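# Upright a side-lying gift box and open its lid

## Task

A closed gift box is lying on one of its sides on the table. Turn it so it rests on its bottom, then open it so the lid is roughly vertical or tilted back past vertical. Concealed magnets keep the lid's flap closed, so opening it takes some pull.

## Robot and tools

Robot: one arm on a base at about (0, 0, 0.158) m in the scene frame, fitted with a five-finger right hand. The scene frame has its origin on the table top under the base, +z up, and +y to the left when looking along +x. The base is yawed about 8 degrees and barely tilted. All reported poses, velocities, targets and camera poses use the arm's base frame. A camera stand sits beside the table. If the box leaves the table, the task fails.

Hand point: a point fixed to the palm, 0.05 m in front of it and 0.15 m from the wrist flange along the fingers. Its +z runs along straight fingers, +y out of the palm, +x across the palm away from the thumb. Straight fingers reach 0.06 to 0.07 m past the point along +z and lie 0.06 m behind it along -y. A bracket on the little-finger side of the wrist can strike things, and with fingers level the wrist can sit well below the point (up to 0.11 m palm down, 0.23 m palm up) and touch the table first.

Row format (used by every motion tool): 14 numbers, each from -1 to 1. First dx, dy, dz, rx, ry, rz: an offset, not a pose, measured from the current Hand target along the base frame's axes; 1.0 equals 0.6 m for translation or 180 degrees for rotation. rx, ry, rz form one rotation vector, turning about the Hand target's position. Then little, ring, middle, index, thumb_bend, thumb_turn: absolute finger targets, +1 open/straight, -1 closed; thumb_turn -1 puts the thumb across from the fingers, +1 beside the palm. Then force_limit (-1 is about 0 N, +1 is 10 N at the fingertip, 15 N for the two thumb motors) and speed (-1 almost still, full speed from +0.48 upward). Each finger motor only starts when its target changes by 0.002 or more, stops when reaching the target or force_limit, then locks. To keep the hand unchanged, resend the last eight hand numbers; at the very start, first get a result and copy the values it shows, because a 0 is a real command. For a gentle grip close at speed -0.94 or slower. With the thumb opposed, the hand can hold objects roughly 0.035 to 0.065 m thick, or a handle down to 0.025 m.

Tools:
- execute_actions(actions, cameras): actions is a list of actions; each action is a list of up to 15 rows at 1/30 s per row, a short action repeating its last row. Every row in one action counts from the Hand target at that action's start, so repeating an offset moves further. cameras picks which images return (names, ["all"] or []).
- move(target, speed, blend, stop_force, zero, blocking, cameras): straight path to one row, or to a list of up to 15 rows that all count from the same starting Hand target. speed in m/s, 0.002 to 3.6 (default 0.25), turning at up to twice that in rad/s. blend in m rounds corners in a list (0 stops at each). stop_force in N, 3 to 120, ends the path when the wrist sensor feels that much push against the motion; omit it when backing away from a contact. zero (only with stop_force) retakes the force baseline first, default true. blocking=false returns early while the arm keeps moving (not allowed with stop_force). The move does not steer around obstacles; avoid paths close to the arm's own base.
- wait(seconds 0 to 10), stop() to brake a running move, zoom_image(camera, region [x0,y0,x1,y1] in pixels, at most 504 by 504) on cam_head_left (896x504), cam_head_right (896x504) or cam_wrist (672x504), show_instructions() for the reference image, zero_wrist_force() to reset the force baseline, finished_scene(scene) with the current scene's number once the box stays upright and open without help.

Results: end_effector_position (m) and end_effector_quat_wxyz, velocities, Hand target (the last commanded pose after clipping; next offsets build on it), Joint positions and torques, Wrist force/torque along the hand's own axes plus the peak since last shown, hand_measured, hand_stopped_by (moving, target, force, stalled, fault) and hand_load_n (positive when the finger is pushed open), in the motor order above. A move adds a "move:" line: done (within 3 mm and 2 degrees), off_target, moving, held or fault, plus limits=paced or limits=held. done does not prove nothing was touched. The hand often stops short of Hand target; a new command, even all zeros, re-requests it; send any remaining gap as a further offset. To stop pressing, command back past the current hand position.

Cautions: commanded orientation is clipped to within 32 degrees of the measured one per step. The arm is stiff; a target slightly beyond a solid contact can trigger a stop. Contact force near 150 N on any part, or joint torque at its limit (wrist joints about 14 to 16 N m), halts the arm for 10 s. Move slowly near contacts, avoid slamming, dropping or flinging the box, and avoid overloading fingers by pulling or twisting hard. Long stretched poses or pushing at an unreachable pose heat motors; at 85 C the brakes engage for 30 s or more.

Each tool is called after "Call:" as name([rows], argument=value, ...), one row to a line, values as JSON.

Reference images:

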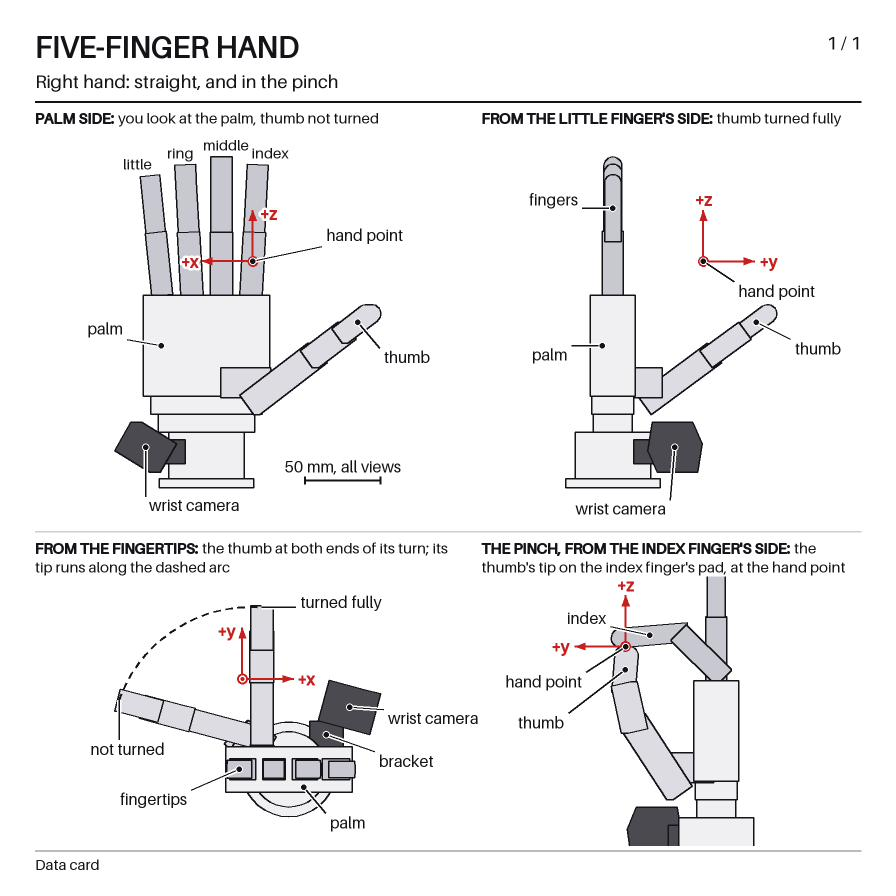

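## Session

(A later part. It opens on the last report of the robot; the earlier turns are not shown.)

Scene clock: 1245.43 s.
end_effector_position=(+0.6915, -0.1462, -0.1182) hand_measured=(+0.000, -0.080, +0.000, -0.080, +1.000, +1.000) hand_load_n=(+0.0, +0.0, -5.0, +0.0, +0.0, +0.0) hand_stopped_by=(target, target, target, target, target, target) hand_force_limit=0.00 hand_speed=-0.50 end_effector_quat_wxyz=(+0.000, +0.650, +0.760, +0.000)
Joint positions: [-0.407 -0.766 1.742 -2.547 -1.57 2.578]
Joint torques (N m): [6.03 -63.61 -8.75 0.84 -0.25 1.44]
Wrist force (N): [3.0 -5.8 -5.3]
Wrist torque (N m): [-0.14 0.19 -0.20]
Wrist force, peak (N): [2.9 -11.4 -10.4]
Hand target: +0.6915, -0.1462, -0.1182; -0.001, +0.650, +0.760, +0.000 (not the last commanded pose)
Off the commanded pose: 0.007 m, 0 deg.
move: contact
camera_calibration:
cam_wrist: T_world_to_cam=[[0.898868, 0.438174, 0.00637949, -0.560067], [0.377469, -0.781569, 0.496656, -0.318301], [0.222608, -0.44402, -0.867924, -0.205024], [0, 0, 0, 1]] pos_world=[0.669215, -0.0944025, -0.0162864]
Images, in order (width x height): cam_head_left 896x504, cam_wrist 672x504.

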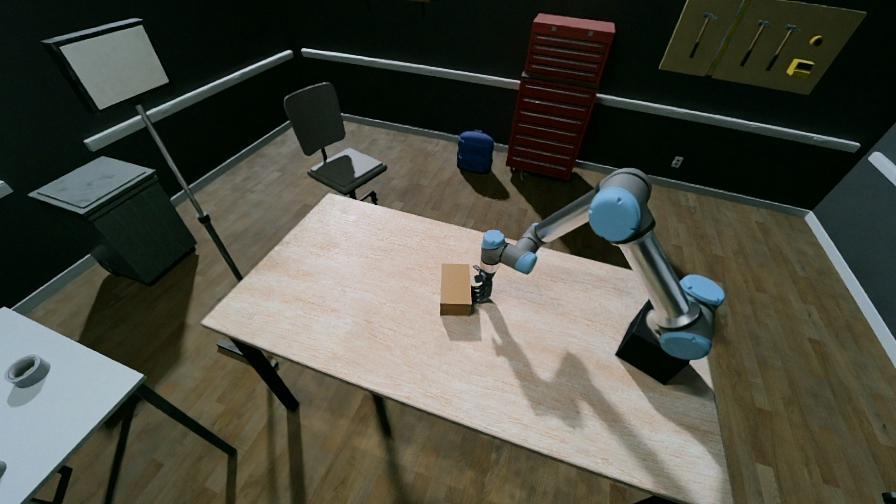

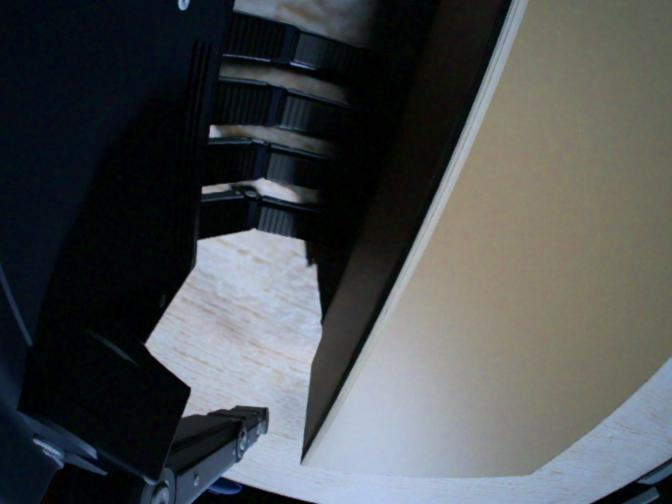

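Call:
move(target=[0.0015, 0.0002, 0.009, 0, 0, 0, 0, 0, 0, 0, 1, 1, 0, -0.5], speed=0.03)

Call:
execute_actions([
  [[0, 0, 0.0055, 0, 0, 0, 0, 0, 0, 0, 1, 1, 0, -0.5], [0, 0, 0.0222, 0, 0, 0, 0, 0, 0, 0, 1, 1, 0, -0.5], [0, 0, 0.0467, 0, 0, 0, 0, 0, 0, 0, 1, 1, 0, -0.5], [0, 0, 0.0683, 0, 0, 0, 0, 0, 0, 0, 1, 1, 0, -0.5], [0, 0, 0.0783, 0, 0, 0, 0, 0, 0, 0, 1, 1, 0, -0.5], [0, 0, 0.0833, 0, 0, 0, 0, 0, 0, 0, 1, 1, 0, -0.5]],
], cameras=["cam_wrist", "cam_head_left"])

Call:
zoom_image(camera="cam_head_left", region=[430, 240, 530, 330])

Scene clock: 1270.27 s.
end_effector_position=(+0.6924, -0.1460, -0.1129) hand_measured=(+0.000, +0.000, +0.000, +0.000, +1.000, +1.000) hand_load_n=(+0.0, +0.0, +1.5, +0.0, +0.0, +0.0) hand_stopped_by=(target, target, target, target, target, target) hand_force_limit=0.00 hand_speed=-0.50 end_effector_quat_wxyz=(-0.001, +0.650, +0.760, +0.000)
Joint positions: [-0.407 -0.775 1.74 -2.535 -1.57 2.579]
Joint torques (N m): [7.66 -68.02 -26.37 1.04 -0.23 1.61]
Wrist force (N): [0.1 -0.7 0.6]
Wrist torque (N m): [0.01 -0.01 -0.07]
Wrist force, peak (N): [2.9 -5.8 -6.5]
Hand target: +0.6924, -0.1460, -0.1128; -0.001, +0.650, +0.760, +0.000
Off the commanded pose: 0.000 m, 0 deg.
move: done

Scene clock: 1271.03 s.
end_effector_position=(+0.6924, -0.1460, -0.0630) hand_measured=(+0.000, +0.000, +0.000, +0.000, +1.000, +1.000) hand_load_n=(+0.0, +0.0, +1.5, +0.0, -0.5, +0.0) hand_stopped_by=(target, target, target, target, target, target) hand_force_limit=0.00 hand_speed=-0.50 end_effector_quat_wxyz=(-0.001, +0.650, +0.760, +0.000)
Joint positions: [-0.406 -0.87 1.74 -2.441 -1.57 2.579]
Joint torques (N m): [-5.54 -63.75 -28.42 0.75 0.81 -0.81]
Wrist force (N): [-0.1 0.2 0.8]
Wrist torque (N m): [0.07 -0.02 -0.03]
Wrist force, peak (N): [0.3 -0.3 3.1]
Hand target: +0.6924, -0.1460, -0.0629; -0.001, +0.650, +0.760, +0.000
Off the commanded pose: 0.000 m, 0 deg.
camera_calibration:
cam_wrist: T_world_to_cam=[[0.898855, 0.438201, 0.0062561, -0.561211], [0.377567, -0.78157, 0.496579, -0.345975], [0.222491, -0.443991, -0.867969, -0.157035], [0, 0, 0, 1]] pos_world=[0.670015, -0.0942025, 0.0390131]
Images, in order (width x height): cam_head_left 896x504, cam_wrist 672x504.

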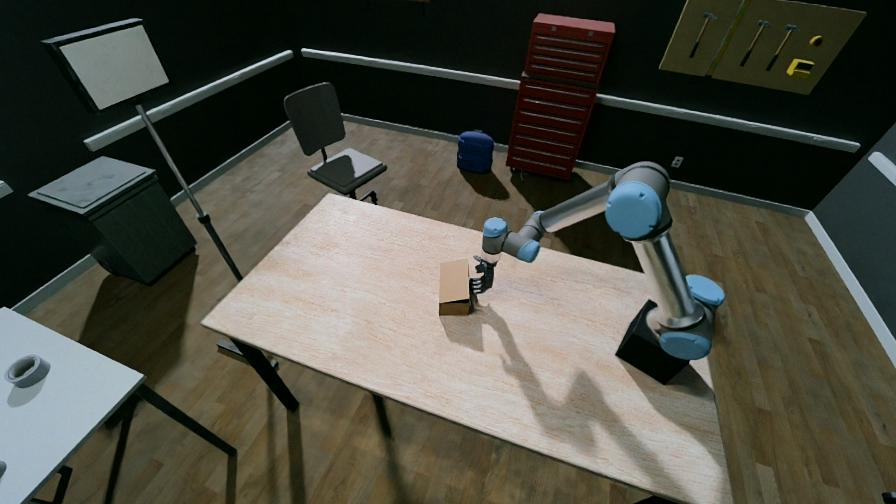

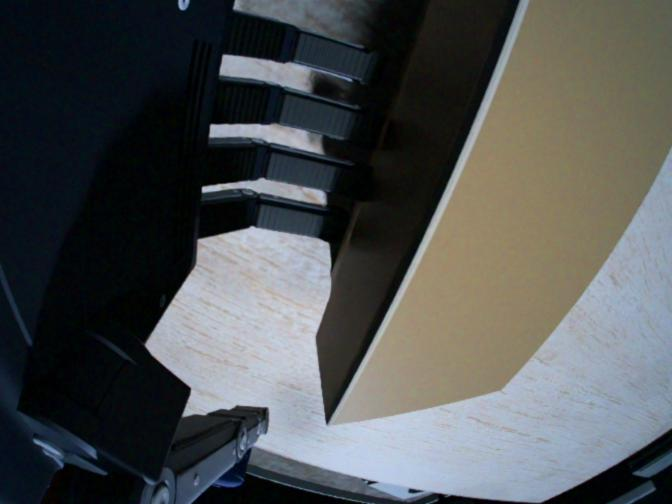

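Scaled by 5.040 from the camera's 896x504 image, which has a finer 1280x720 frame.

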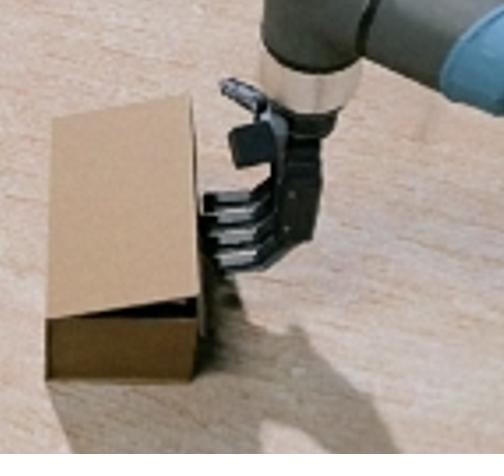

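Call:
execute_actions(actions=[], cameras=["cam_head_left", "cam_head_right"])

Call:
zoom_image(camera="cam_head_left", region=[400, 220, 560, 340])

Scene clock: 1298.37 s.
end_effector_position=(+0.6924, -0.1460, -0.0629) hand_measured=(+0.000, +0.000, +0.000, +0.000, +1.000, +1.000) hand_load_n=(+0.0, +0.0, +1.0, +0.0, +0.0, +0.0) hand_stopped_by=(target, target, target, target, target, target) hand_force_limit=0.00 hand_speed=-0.50 end_effector_quat_wxyz=(+0.000, +0.650, +0.760, +0.000)
Joint positions: [-0.407 -0.87 1.74 -2.441 -1.57 2.579]
Joint velocities: within noise
Joint torques (N m): [-4.87 -65.68 -27.99 1.15 1.06 -0.89]
Motor temperatures (°C): [31 35 29 37 37 36]
Wrist force (N): [-0.1 0.0 1.2]
Wrist torque (N m): [0.03 -0.03 -0.05]
Wrist force, peak (N): [0.1 0.1 1.3]
Hand target: +0.6924, -0.1460, -0.0629; -0.001, +0.650, +0.760, +0.000
Off the commanded pose: 0.000 m, 0 deg.
Images, in order (width x height): cam_head_left 896x504, cam_head_right 896x504.

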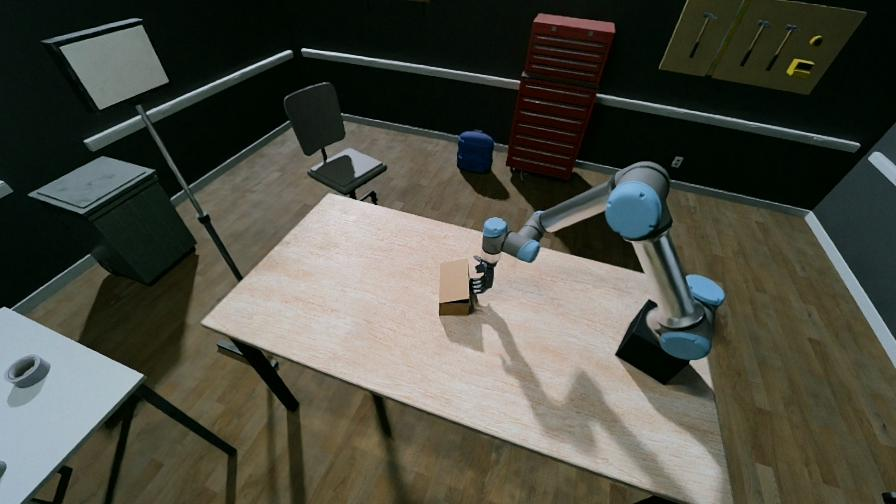

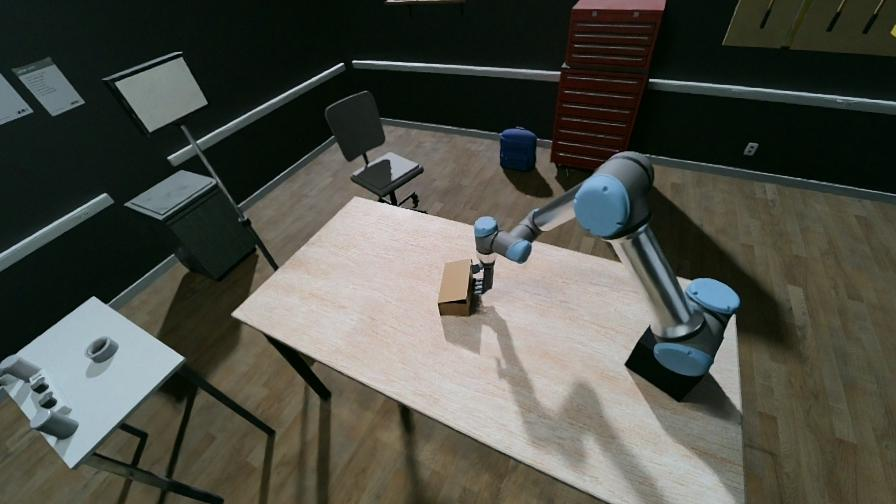

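Scaled by 3.150 from the camera's 896x504 image, which has a finer 1280x720 frame.

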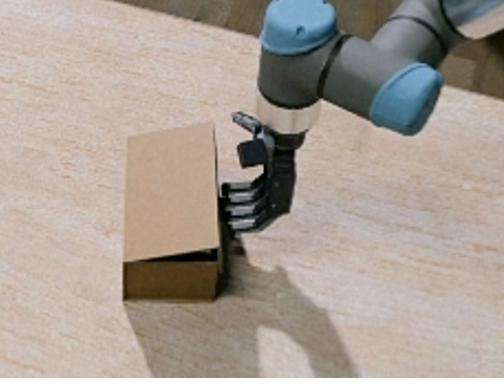

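Call:
move([
  [0,0,0.030,0,0,0,0,0,0,0,1,1,0,-0.5],
  [0.0148,0.0023,0.0667,0,0,0,0,0,0,0,1,1,0,-0.5],
  [0.0277,0.0043,0.1012,0,0,0,0,0,0,0,1,1,0,-0.5],
], speed=0.06, blend=0.008, cameras=["cam_head_left", "cam_wrist"])

Call:
zoom_image(camera="cam_head_left", region=[400, 220, 560, 340])

Scene clock: 1333.37 s.
end_effector_position=(+0.7090, -0.1435, -0.0022) hand_measured=(+0.000, +0.000, +0.000, +0.000, +1.000, +1.000) hand_load_n=(+0.0, +0.5, +1.0, +0.0, +0.0, +0.0) hand_stopped_by=(target, target, target, target, target, target) hand_force_limit=0.00 hand_speed=-0.50 end_effector_quat_wxyz=(-0.001, +0.650, +0.760, +0.000)
Joint positions: [-0.393 -0.946 1.668 -2.292 -1.57 2.593]
Joint torques (N m): [6.75 -65.13 -34.07 0.99 -0.33 1.37]
Wrist force (N): [0.3 0.6 0.6]
Wrist torque (N m): [0.07 -0.01 -0.04]
Wrist force, peak (N): [-0.3 0.6 1.5]
Hand target: +0.7090, -0.1435, -0.0021; -0.001, +0.650, +0.760, +0.000
Off the commanded pose: 0.000 m, 0 deg.
move: done
camera_calibration:
cam_wrist: T_world_to_cam=[[0.898834, 0.438243, 0.00633319, -0.577597], [0.377561, -0.781553, 0.496612, -0.380478], [0.222586, -0.44398, -0.86795, -0.106912], [0, 0, 0, 1]] pos_world=[0.686615, -0.0917023, 0.0998134]
Images, in order (width x height): cam_head_left 896x504, cam_wrist 672x504.

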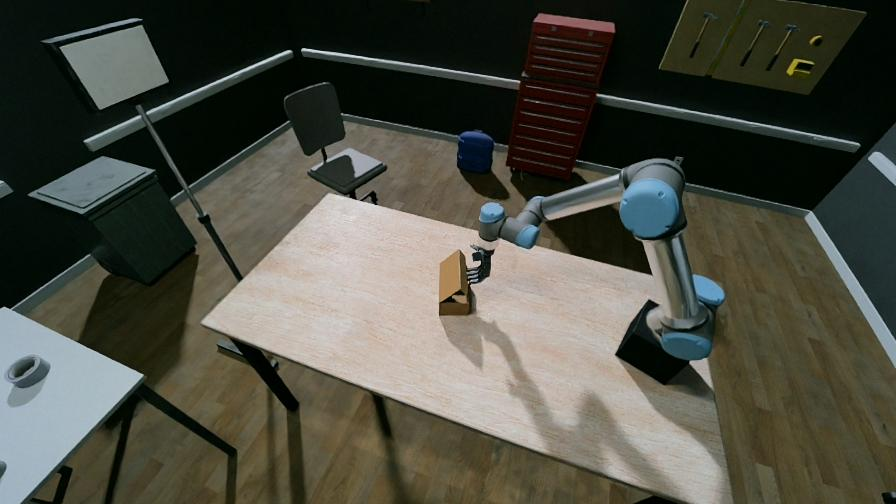

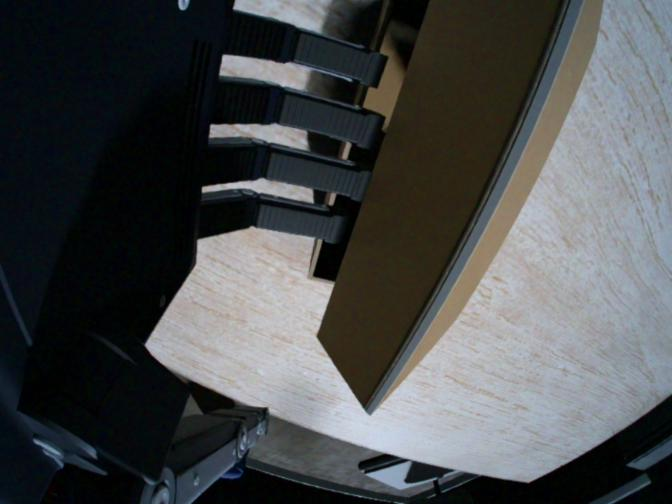

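Scaled by 3.150 from the camera's 896x504 image, which has a finer 1280x720 frame.

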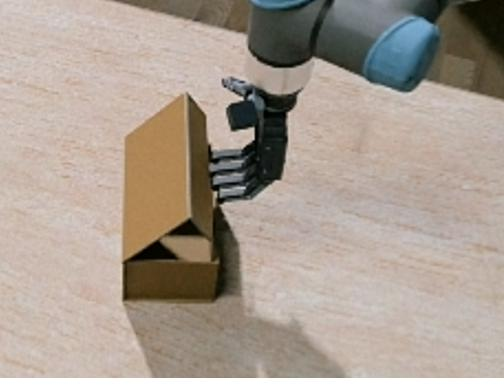

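Call:
move([
  [0.0495,0.0078,0.0463,0,0,0,0,0,0,0,1,1,0,-0.5],
  [0.0906,0.0142,0.0835,0,0,0,0,0,0,0,1,1,0,-0.5],
  [0.1222,0.0191,0.1018,0,0,0,0,0,0,0,1,1,0,-0.5],
], speed=0.06, blend=0.008, cameras=["cam_head_left", "cam_head_right", "cam_wrist"])

Call:
zoom_image(camera="cam_head_left", region=[400, 220, 560, 340])

Scene clock: 1352.00 s.
end_effector_position=(+0.7823, -0.1320, +0.0589) hand_measured=(+0.000, +0.000, +0.000, +0.000, +1.000, +1.000) hand_load_n=(+0.0, +0.0, +0.0, +0.0, +0.0, +0.0) hand_stopped_by=(target, target, target, target, target, target) hand_force_limit=0.00 hand_speed=-0.50 end_effector_quat_wxyz=(+0.000, +0.650, +0.760, +0.000)
Joint positions: [-0.338 -0.889 1.375 -2.056 -1.57 2.647]
Joint torques (N m): [7.61 -27.15 -35.54 0.95 -0.46 1.48]
Wrist force (N): [0.4 0.6 0.0]
Wrist torque (N m): [0.10 -0.04 -0.02]
Wrist force, peak (N): [0.5 0.8 0.7]
Hand target: +0.7823, -0.1320, +0.0589; -0.001, +0.650, +0.760, +0.000
Off the commanded pose: 0.000 m, 0 deg.
move: done
camera_calibration:
cam_wrist: T_world_to_cam=[[0.898834, 0.438243, 0.00633319, -0.648909], [0.377561, -0.781553, 0.496612, -0.429508], [0.222586, -0.44398, -0.86795, -0.06509], [0, 0, 0, 1]] pos_world=[0.759915, -0.0802023, 0.160913]

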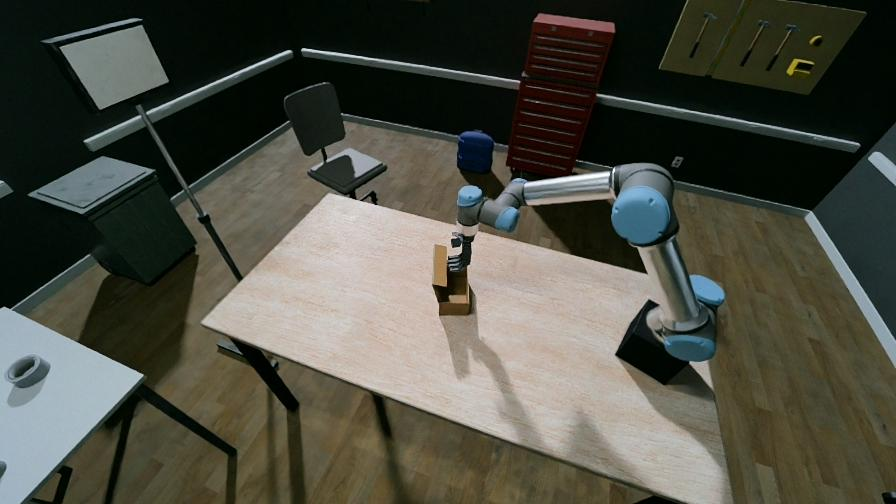

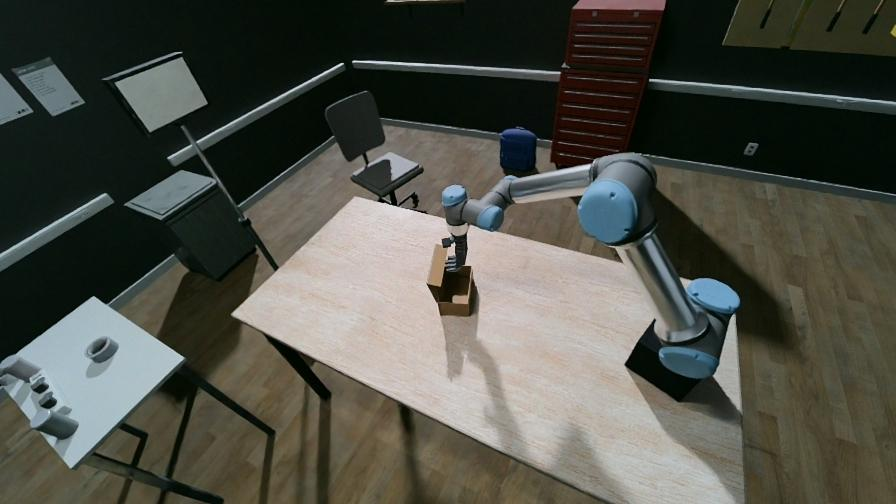

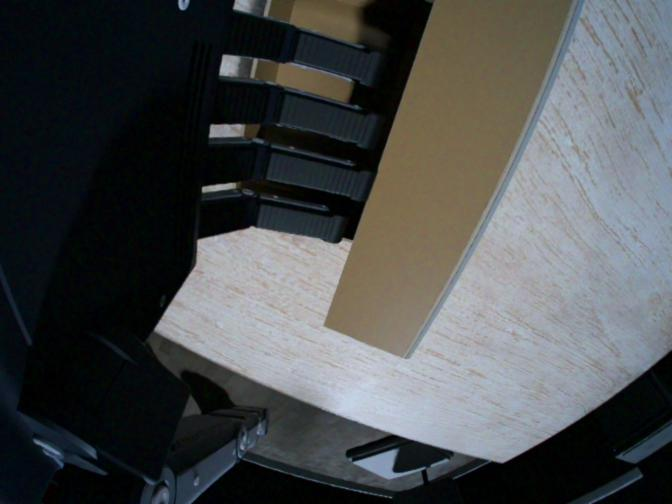

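Scaled by 3.150 from the camera's 896x504 image, which has a finer 1280x720 frame.

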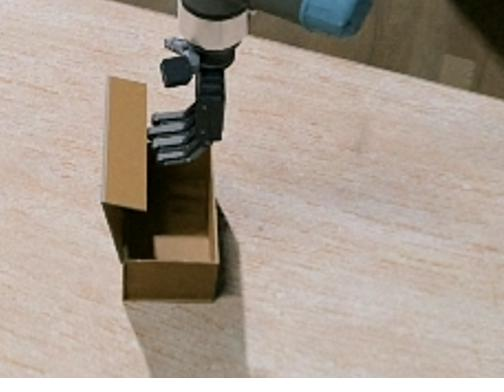

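Call:
move([
  [-0.08,-0.0125,-0.0083,0,0,0,0,0,0,0,1,1,0,-0.5],
  [-0.2,-0.031,0.0,0,0,0,0,0,0,0,1,1,0,-0.5],
], speed=0.12, blend=0.01, cameras=["cam_head_left", "cam_head_right", "cam_wrist"])

Call:
zoom_image(camera="cam_head_left", region=[400, 220, 560, 340])

Scene clock: 1383.63 s.
end_effector_position=(+0.6624, -0.1506, +0.0589) hand_measured=(+0.000, +0.000, +0.000, +0.000, +1.000, +1.000) hand_load_n=(+0.0, +0.0, +0.0, +0.0, +0.0, +0.0) hand_stopped_by=(target, target, target, target, target, target) hand_force_limit=0.00 hand_speed=-0.50 end_effector_quat_wxyz=(-0.001, +0.650, +0.760, +0.000)
Joint positions: [-0.433 -1.122 1.767 -2.216 -1.57 2.552]
Joint torques (N m): [-6.96 -56.89 -2.55 -5.98 1.08 -1.51]
Wrist force (N): [0.2 0.6 0.2]
Wrist torque (N m): [0.08 0.00 0.06]
Wrist force, peak (N): [2.1 1.1 -0.3]
Hand target: +0.6623, -0.1506, +0.0589; -0.001, +0.650, +0.760, +0.000
Off the commanded pose: 0.000 m, 0 deg.
move: done
camera_calibration:
cam_wrist: T_world_to_cam=[[0.898855, 0.438201, 0.0062561, -0.532992], [0.377567, -0.78157, 0.496579, -0.398776], [0.222491, -0.443991, -0.867969, -0.0465975], [0, 0, 0, 1]] pos_world=[0.640015, -0.0988025, 0.160913]

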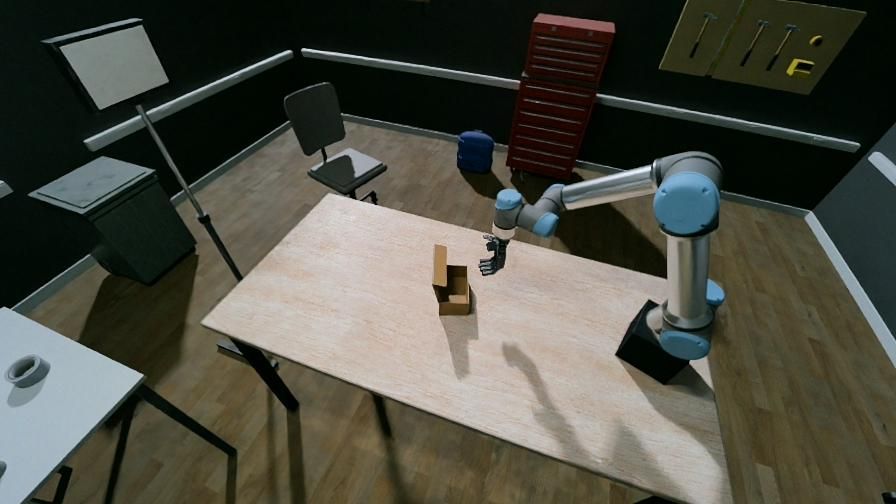

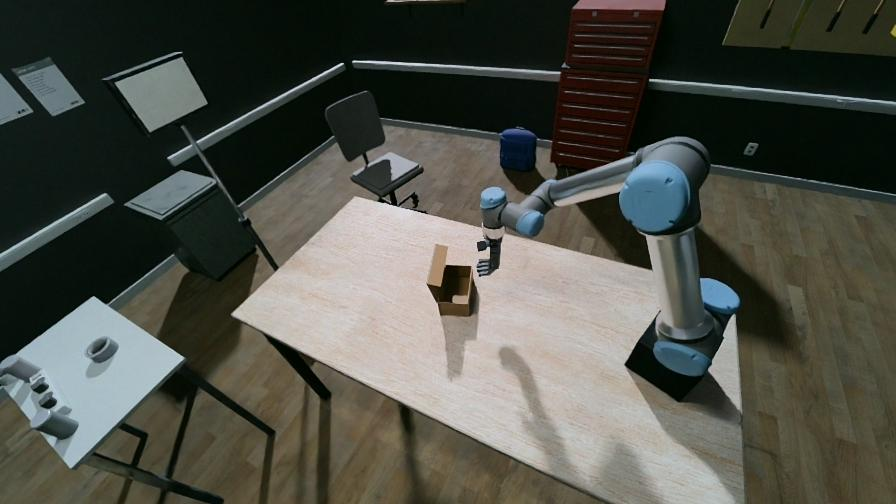

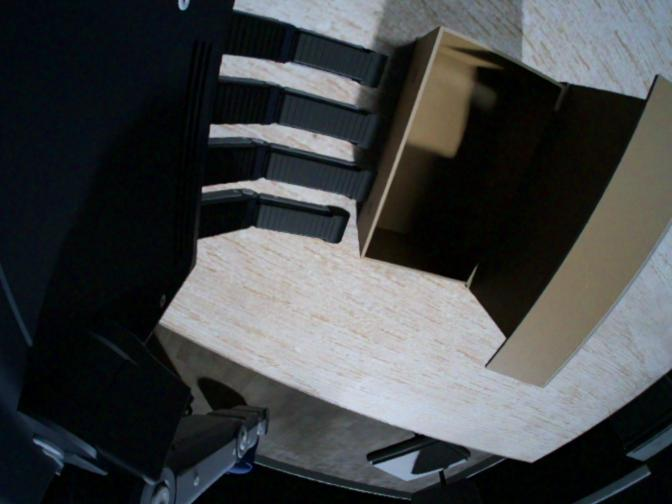

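Scaled by 3.150 from the camera's 896x504 image, which has a finer 1280x720 frame.

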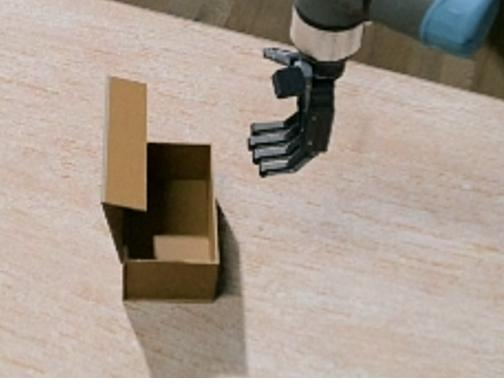

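Call:
finished_scene(scene=1)

The scene is finished: the task was done.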